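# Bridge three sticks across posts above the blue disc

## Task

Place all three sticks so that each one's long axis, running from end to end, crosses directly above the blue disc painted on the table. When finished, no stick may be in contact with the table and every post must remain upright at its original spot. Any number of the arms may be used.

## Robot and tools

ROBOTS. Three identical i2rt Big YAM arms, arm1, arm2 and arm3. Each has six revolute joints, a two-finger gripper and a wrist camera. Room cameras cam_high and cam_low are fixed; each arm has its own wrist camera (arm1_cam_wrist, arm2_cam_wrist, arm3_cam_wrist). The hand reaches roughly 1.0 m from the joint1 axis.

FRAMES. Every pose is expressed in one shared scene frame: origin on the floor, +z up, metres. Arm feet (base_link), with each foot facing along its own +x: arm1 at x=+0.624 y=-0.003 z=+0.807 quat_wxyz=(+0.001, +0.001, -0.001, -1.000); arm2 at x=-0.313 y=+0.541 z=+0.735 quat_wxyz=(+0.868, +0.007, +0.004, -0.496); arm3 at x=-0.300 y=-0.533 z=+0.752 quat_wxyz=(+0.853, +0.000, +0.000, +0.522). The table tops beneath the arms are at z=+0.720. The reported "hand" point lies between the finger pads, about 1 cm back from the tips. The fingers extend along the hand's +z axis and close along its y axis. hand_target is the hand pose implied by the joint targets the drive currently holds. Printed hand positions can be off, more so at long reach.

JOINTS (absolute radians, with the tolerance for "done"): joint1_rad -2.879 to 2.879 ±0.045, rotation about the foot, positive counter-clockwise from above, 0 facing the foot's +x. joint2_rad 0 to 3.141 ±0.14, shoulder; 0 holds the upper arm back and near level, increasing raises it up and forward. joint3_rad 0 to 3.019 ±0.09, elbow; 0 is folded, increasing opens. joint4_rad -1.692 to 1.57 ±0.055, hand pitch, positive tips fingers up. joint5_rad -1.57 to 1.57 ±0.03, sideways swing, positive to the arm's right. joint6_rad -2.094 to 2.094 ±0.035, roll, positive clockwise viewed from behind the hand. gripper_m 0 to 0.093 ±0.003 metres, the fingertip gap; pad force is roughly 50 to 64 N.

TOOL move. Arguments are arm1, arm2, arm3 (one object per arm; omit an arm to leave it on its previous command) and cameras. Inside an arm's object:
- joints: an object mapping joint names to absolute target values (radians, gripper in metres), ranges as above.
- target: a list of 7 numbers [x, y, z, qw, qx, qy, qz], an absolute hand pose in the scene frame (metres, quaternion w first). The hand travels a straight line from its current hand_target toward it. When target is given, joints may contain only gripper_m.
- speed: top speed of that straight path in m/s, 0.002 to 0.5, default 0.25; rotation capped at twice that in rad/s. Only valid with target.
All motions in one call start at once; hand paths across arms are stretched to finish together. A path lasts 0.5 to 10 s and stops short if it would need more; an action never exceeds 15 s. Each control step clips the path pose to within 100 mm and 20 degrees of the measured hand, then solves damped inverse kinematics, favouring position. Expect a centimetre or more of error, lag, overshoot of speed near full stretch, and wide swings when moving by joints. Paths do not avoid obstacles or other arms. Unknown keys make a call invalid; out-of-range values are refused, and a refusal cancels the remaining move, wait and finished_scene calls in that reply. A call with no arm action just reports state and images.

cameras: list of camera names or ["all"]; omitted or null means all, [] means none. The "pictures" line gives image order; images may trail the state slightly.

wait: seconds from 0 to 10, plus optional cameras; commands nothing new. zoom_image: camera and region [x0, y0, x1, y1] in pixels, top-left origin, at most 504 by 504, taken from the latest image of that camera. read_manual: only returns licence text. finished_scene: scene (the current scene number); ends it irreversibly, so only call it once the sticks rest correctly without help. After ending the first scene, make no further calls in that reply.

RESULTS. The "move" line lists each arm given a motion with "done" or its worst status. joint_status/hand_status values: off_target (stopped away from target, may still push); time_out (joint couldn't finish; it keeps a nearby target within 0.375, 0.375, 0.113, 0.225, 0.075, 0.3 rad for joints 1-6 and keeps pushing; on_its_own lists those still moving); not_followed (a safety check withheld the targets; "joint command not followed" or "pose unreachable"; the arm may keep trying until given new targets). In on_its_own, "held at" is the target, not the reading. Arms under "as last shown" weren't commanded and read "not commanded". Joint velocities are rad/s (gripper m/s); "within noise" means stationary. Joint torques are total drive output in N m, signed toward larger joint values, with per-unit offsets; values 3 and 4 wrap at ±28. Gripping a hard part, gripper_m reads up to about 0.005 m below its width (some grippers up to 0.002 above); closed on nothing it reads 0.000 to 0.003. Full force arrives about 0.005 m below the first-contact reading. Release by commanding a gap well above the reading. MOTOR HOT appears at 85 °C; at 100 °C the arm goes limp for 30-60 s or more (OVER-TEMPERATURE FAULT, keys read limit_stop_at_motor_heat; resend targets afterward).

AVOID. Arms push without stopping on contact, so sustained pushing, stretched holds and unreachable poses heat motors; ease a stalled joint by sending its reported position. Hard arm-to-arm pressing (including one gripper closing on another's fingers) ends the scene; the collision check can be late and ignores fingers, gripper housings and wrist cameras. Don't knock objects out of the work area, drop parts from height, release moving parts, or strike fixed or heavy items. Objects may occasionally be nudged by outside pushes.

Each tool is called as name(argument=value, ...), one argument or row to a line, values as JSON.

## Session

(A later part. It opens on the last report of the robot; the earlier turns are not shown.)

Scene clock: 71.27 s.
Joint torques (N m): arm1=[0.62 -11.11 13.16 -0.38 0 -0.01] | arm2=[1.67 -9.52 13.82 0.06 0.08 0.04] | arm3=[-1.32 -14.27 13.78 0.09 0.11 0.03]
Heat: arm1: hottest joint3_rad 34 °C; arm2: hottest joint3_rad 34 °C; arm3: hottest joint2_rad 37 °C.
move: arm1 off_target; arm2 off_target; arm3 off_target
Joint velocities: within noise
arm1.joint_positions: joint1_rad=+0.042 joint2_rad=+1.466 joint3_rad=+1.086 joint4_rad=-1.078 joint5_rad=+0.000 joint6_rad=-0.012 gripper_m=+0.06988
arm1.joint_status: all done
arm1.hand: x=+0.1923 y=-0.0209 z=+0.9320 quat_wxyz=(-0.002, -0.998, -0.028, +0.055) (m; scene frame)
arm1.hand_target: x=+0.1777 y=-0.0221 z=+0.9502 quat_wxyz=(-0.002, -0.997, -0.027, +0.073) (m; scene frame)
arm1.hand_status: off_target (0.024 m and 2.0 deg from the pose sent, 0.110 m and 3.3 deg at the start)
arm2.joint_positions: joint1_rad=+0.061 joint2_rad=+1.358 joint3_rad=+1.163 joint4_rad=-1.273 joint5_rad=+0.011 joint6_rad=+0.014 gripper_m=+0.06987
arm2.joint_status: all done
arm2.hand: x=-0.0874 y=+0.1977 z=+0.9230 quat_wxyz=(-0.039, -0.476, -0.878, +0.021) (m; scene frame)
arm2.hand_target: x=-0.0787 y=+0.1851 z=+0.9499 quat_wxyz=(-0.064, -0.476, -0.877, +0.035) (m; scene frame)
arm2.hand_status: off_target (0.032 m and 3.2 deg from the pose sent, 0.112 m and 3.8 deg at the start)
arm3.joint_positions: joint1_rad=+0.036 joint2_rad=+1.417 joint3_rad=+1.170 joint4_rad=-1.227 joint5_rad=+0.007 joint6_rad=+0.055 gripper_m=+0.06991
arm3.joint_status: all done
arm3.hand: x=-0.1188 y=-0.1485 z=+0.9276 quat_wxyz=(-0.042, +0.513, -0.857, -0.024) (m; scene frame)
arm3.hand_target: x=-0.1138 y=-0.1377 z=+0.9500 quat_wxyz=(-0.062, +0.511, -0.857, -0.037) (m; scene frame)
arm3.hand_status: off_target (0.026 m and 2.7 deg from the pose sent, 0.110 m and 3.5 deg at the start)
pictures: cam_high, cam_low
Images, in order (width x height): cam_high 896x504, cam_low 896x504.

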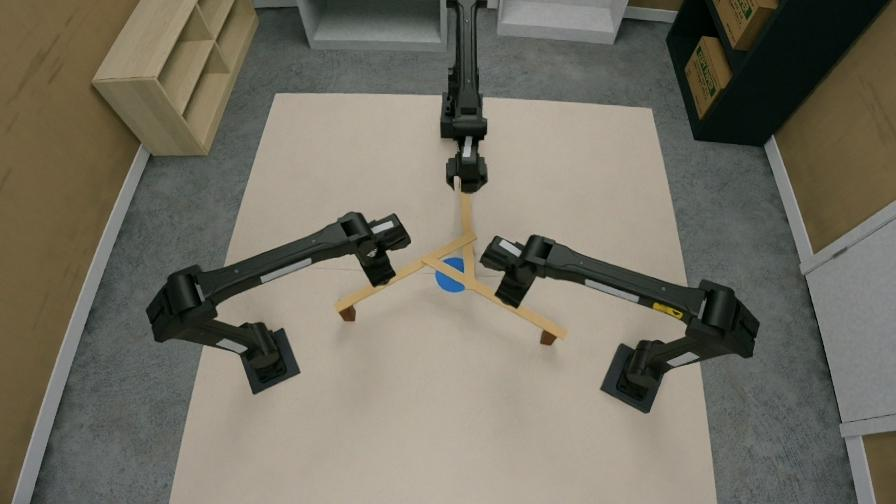

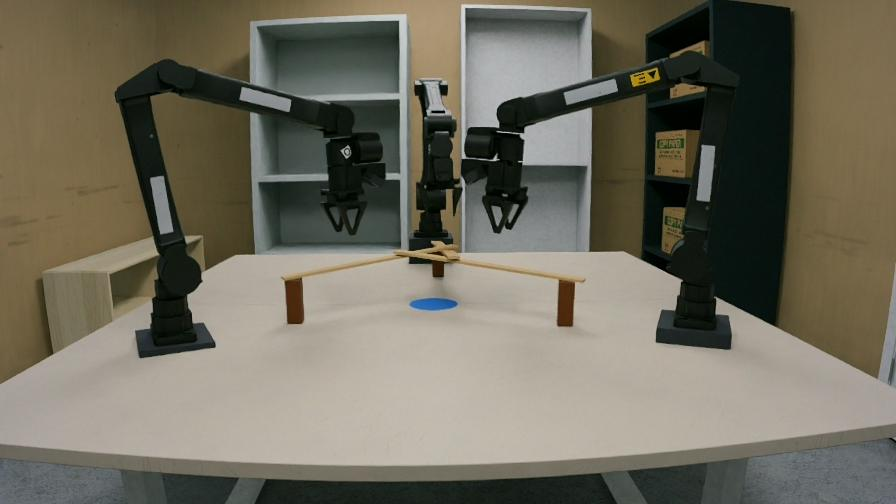

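move(
  cameras=["arm1_cam_wrist","arm2_cam_wrist","arm3_cam_wrist"],
)

Scene clock: 73.43 s.
Joint torques (N m): arm1=[0.79 -11.63 13.33 -0.14 0.03 0.02] | arm2=[1.61 -9.58 13.83 0.08 0.08 0.04] | arm3=[-1.32 -14.27 13.81 0.1 0.12 0.06]
Heat: arm1: hottest joint3_rad 34 °C; arm2: hottest joint3_rad 34 °C; arm3: hottest joint2_rad 37 °C.
Joint velocities: within noise
arm1.joint_positions: joint1_rad=+0.042 joint2_rad=+1.466 joint3_rad=+1.086 joint4_rad=-1.078 joint5_rad=+0.000 joint6_rad=-0.012 gripper_m=+0.06988
arm1.joint_status: all done
arm1.hand: x=+0.1923 y=-0.0209 z=+0.9320 quat_wxyz=(-0.002, -0.998, -0.028, +0.055) (m; scene frame)
arm1.hand_target: x=+0.1776 y=-0.0221 z=+0.9502 quat_wxyz=(-0.002, -0.997, -0.027, +0.073) (m; scene frame)
arm1.hand_status: off_target (0.024 m and 2.0 deg from the pose sent, 0.110 m and 3.3 deg at the start)
arm2.joint_positions: joint1_rad=+0.061 joint2_rad=+1.358 joint3_rad=+1.163 joint4_rad=-1.273 joint5_rad=+0.011 joint6_rad=+0.014 gripper_m=+0.06987
arm2.joint_status: all done
arm2.hand: x=-0.0874 y=+0.1977 z=+0.9230 quat_wxyz=(-0.039, -0.476, -0.878, +0.021) (m; scene frame)
arm2.hand_target: x=-0.0787 y=+0.1851 z=+0.9499 quat_wxyz=(-0.064, -0.476, -0.877, +0.035) (m; scene frame)
arm2.hand_status: off_target (0.032 m and 3.2 deg from the pose sent, 0.112 m and 3.8 deg at the start)
arm3.joint_positions: joint1_rad=+0.036 joint2_rad=+1.417 joint3_rad=+1.170 joint4_rad=-1.227 joint5_rad=+0.007 joint6_rad=+0.055 gripper_m=+0.06991
arm3.joint_status: all done
arm3.hand: x=-0.1188 y=-0.1485 z=+0.9276 quat_wxyz=(-0.042, +0.513, -0.857, -0.024) (m; scene frame)
arm3.hand_target: x=-0.1138 y=-0.1377 z=+0.9500 quat_wxyz=(-0.062, +0.511, -0.857, -0.037) (m; scene frame)
arm3.hand_status: off_target (0.026 m and 2.7 deg from the pose sent, 0.110 m and 3.5 deg at the start)
pictures: arm1_cam_wrist, arm2_cam_wrist, arm3_cam_wrist
Images, in order (width x height): arm1_cam_wrist 672x504, arm2_cam_wrist 672x504, arm3_cam_wrist 672x504.

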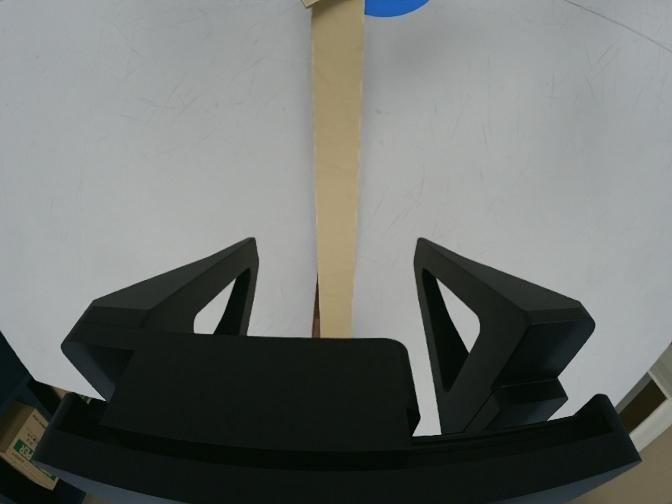

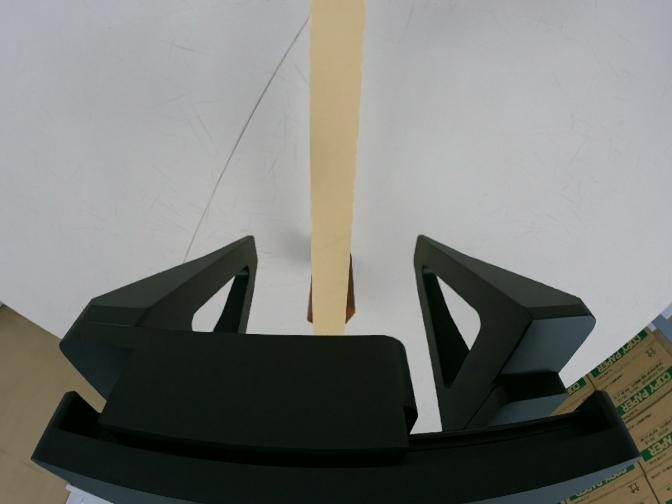

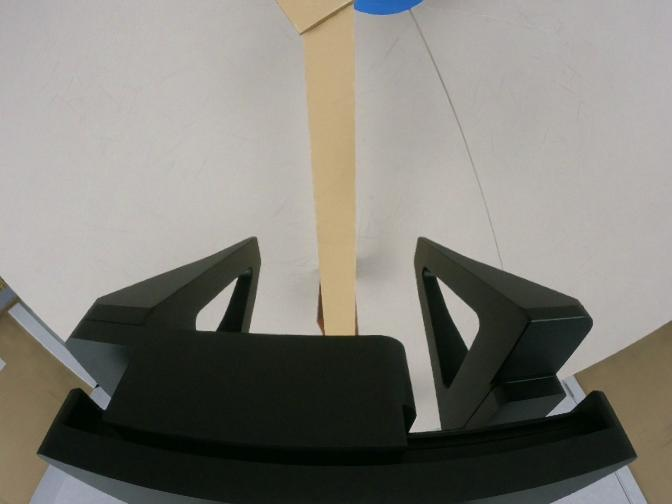

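move(
  arm3={"target":[-0.125,-0.155,0.98,0.2289,-0.4949,0.8270,0.1370],"speed":0.3},
  cameras=["arm3_cam_wrist"],
)

zoom_image(
  camera="arm3_cam_wrist",
  region=[200, 0, 500, 240],
)

Scene clock: 76.17 s.
Joint torques (N m): arm1=[0.97 -10.81 13.26 -0.34 0.08 0.01] | arm2=[1.61 -9.58 13.83 0.06 0.08 0.04] | arm3=[-0.62 -9.35 11.12 1.72 0.15 0.1]
Heat: arm1: hottest joint3_rad 34 °C; arm2: hottest joint3_rad 34 °C; arm3: hottest joint2_rad 36 °C.
move: arm3 done
Joint velocities: within noise
arm1, arm2: as last shown
arm3.joint_positions: joint1_rad=+0.049 joint2_rad=+1.112 joint3_rad=+0.943 joint4_rad=-0.894 joint5_rad=+0.037 joint6_rad=+0.055 gripper_m=+0.06991
arm3.joint_status: not commanded
arm3.hand: x=-0.1245 y=-0.1604 z=+0.9718 quat_wxyz=(-0.217, +0.499, -0.829, -0.128) (m; scene frame)
arm3.hand_target: x=-0.1251 y=-0.1552 z=+0.9801 quat_wxyz=(-0.229, +0.495, -0.827, -0.137) (m; scene frame)
arm3.hand_status: done (0.010 m and 1.8 deg from the pose sent, 0.053 m and 25.4 deg at the start)
pictures: arm3_cam_wrist
Images, in order (width x height): arm3_cam_wrist 672x504.

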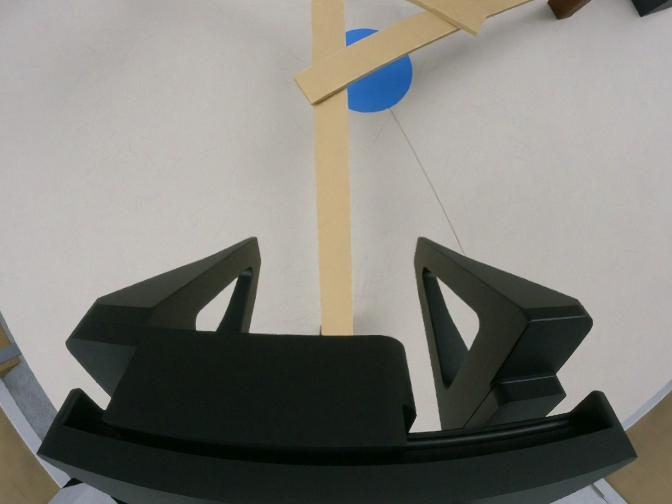

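Scaled by 1.680 from the camera's 672x504 image, which has a finer 960x720 frame.

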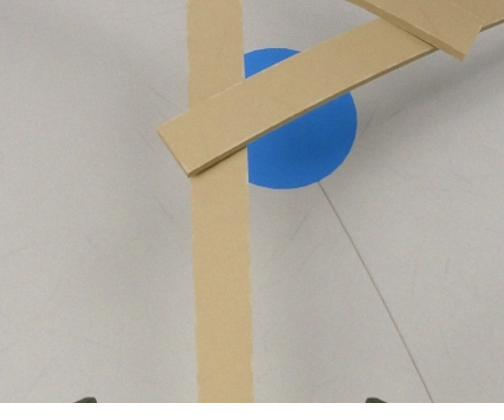

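finished_scene(
  scene=2,
)

The scene is finished: the task was done.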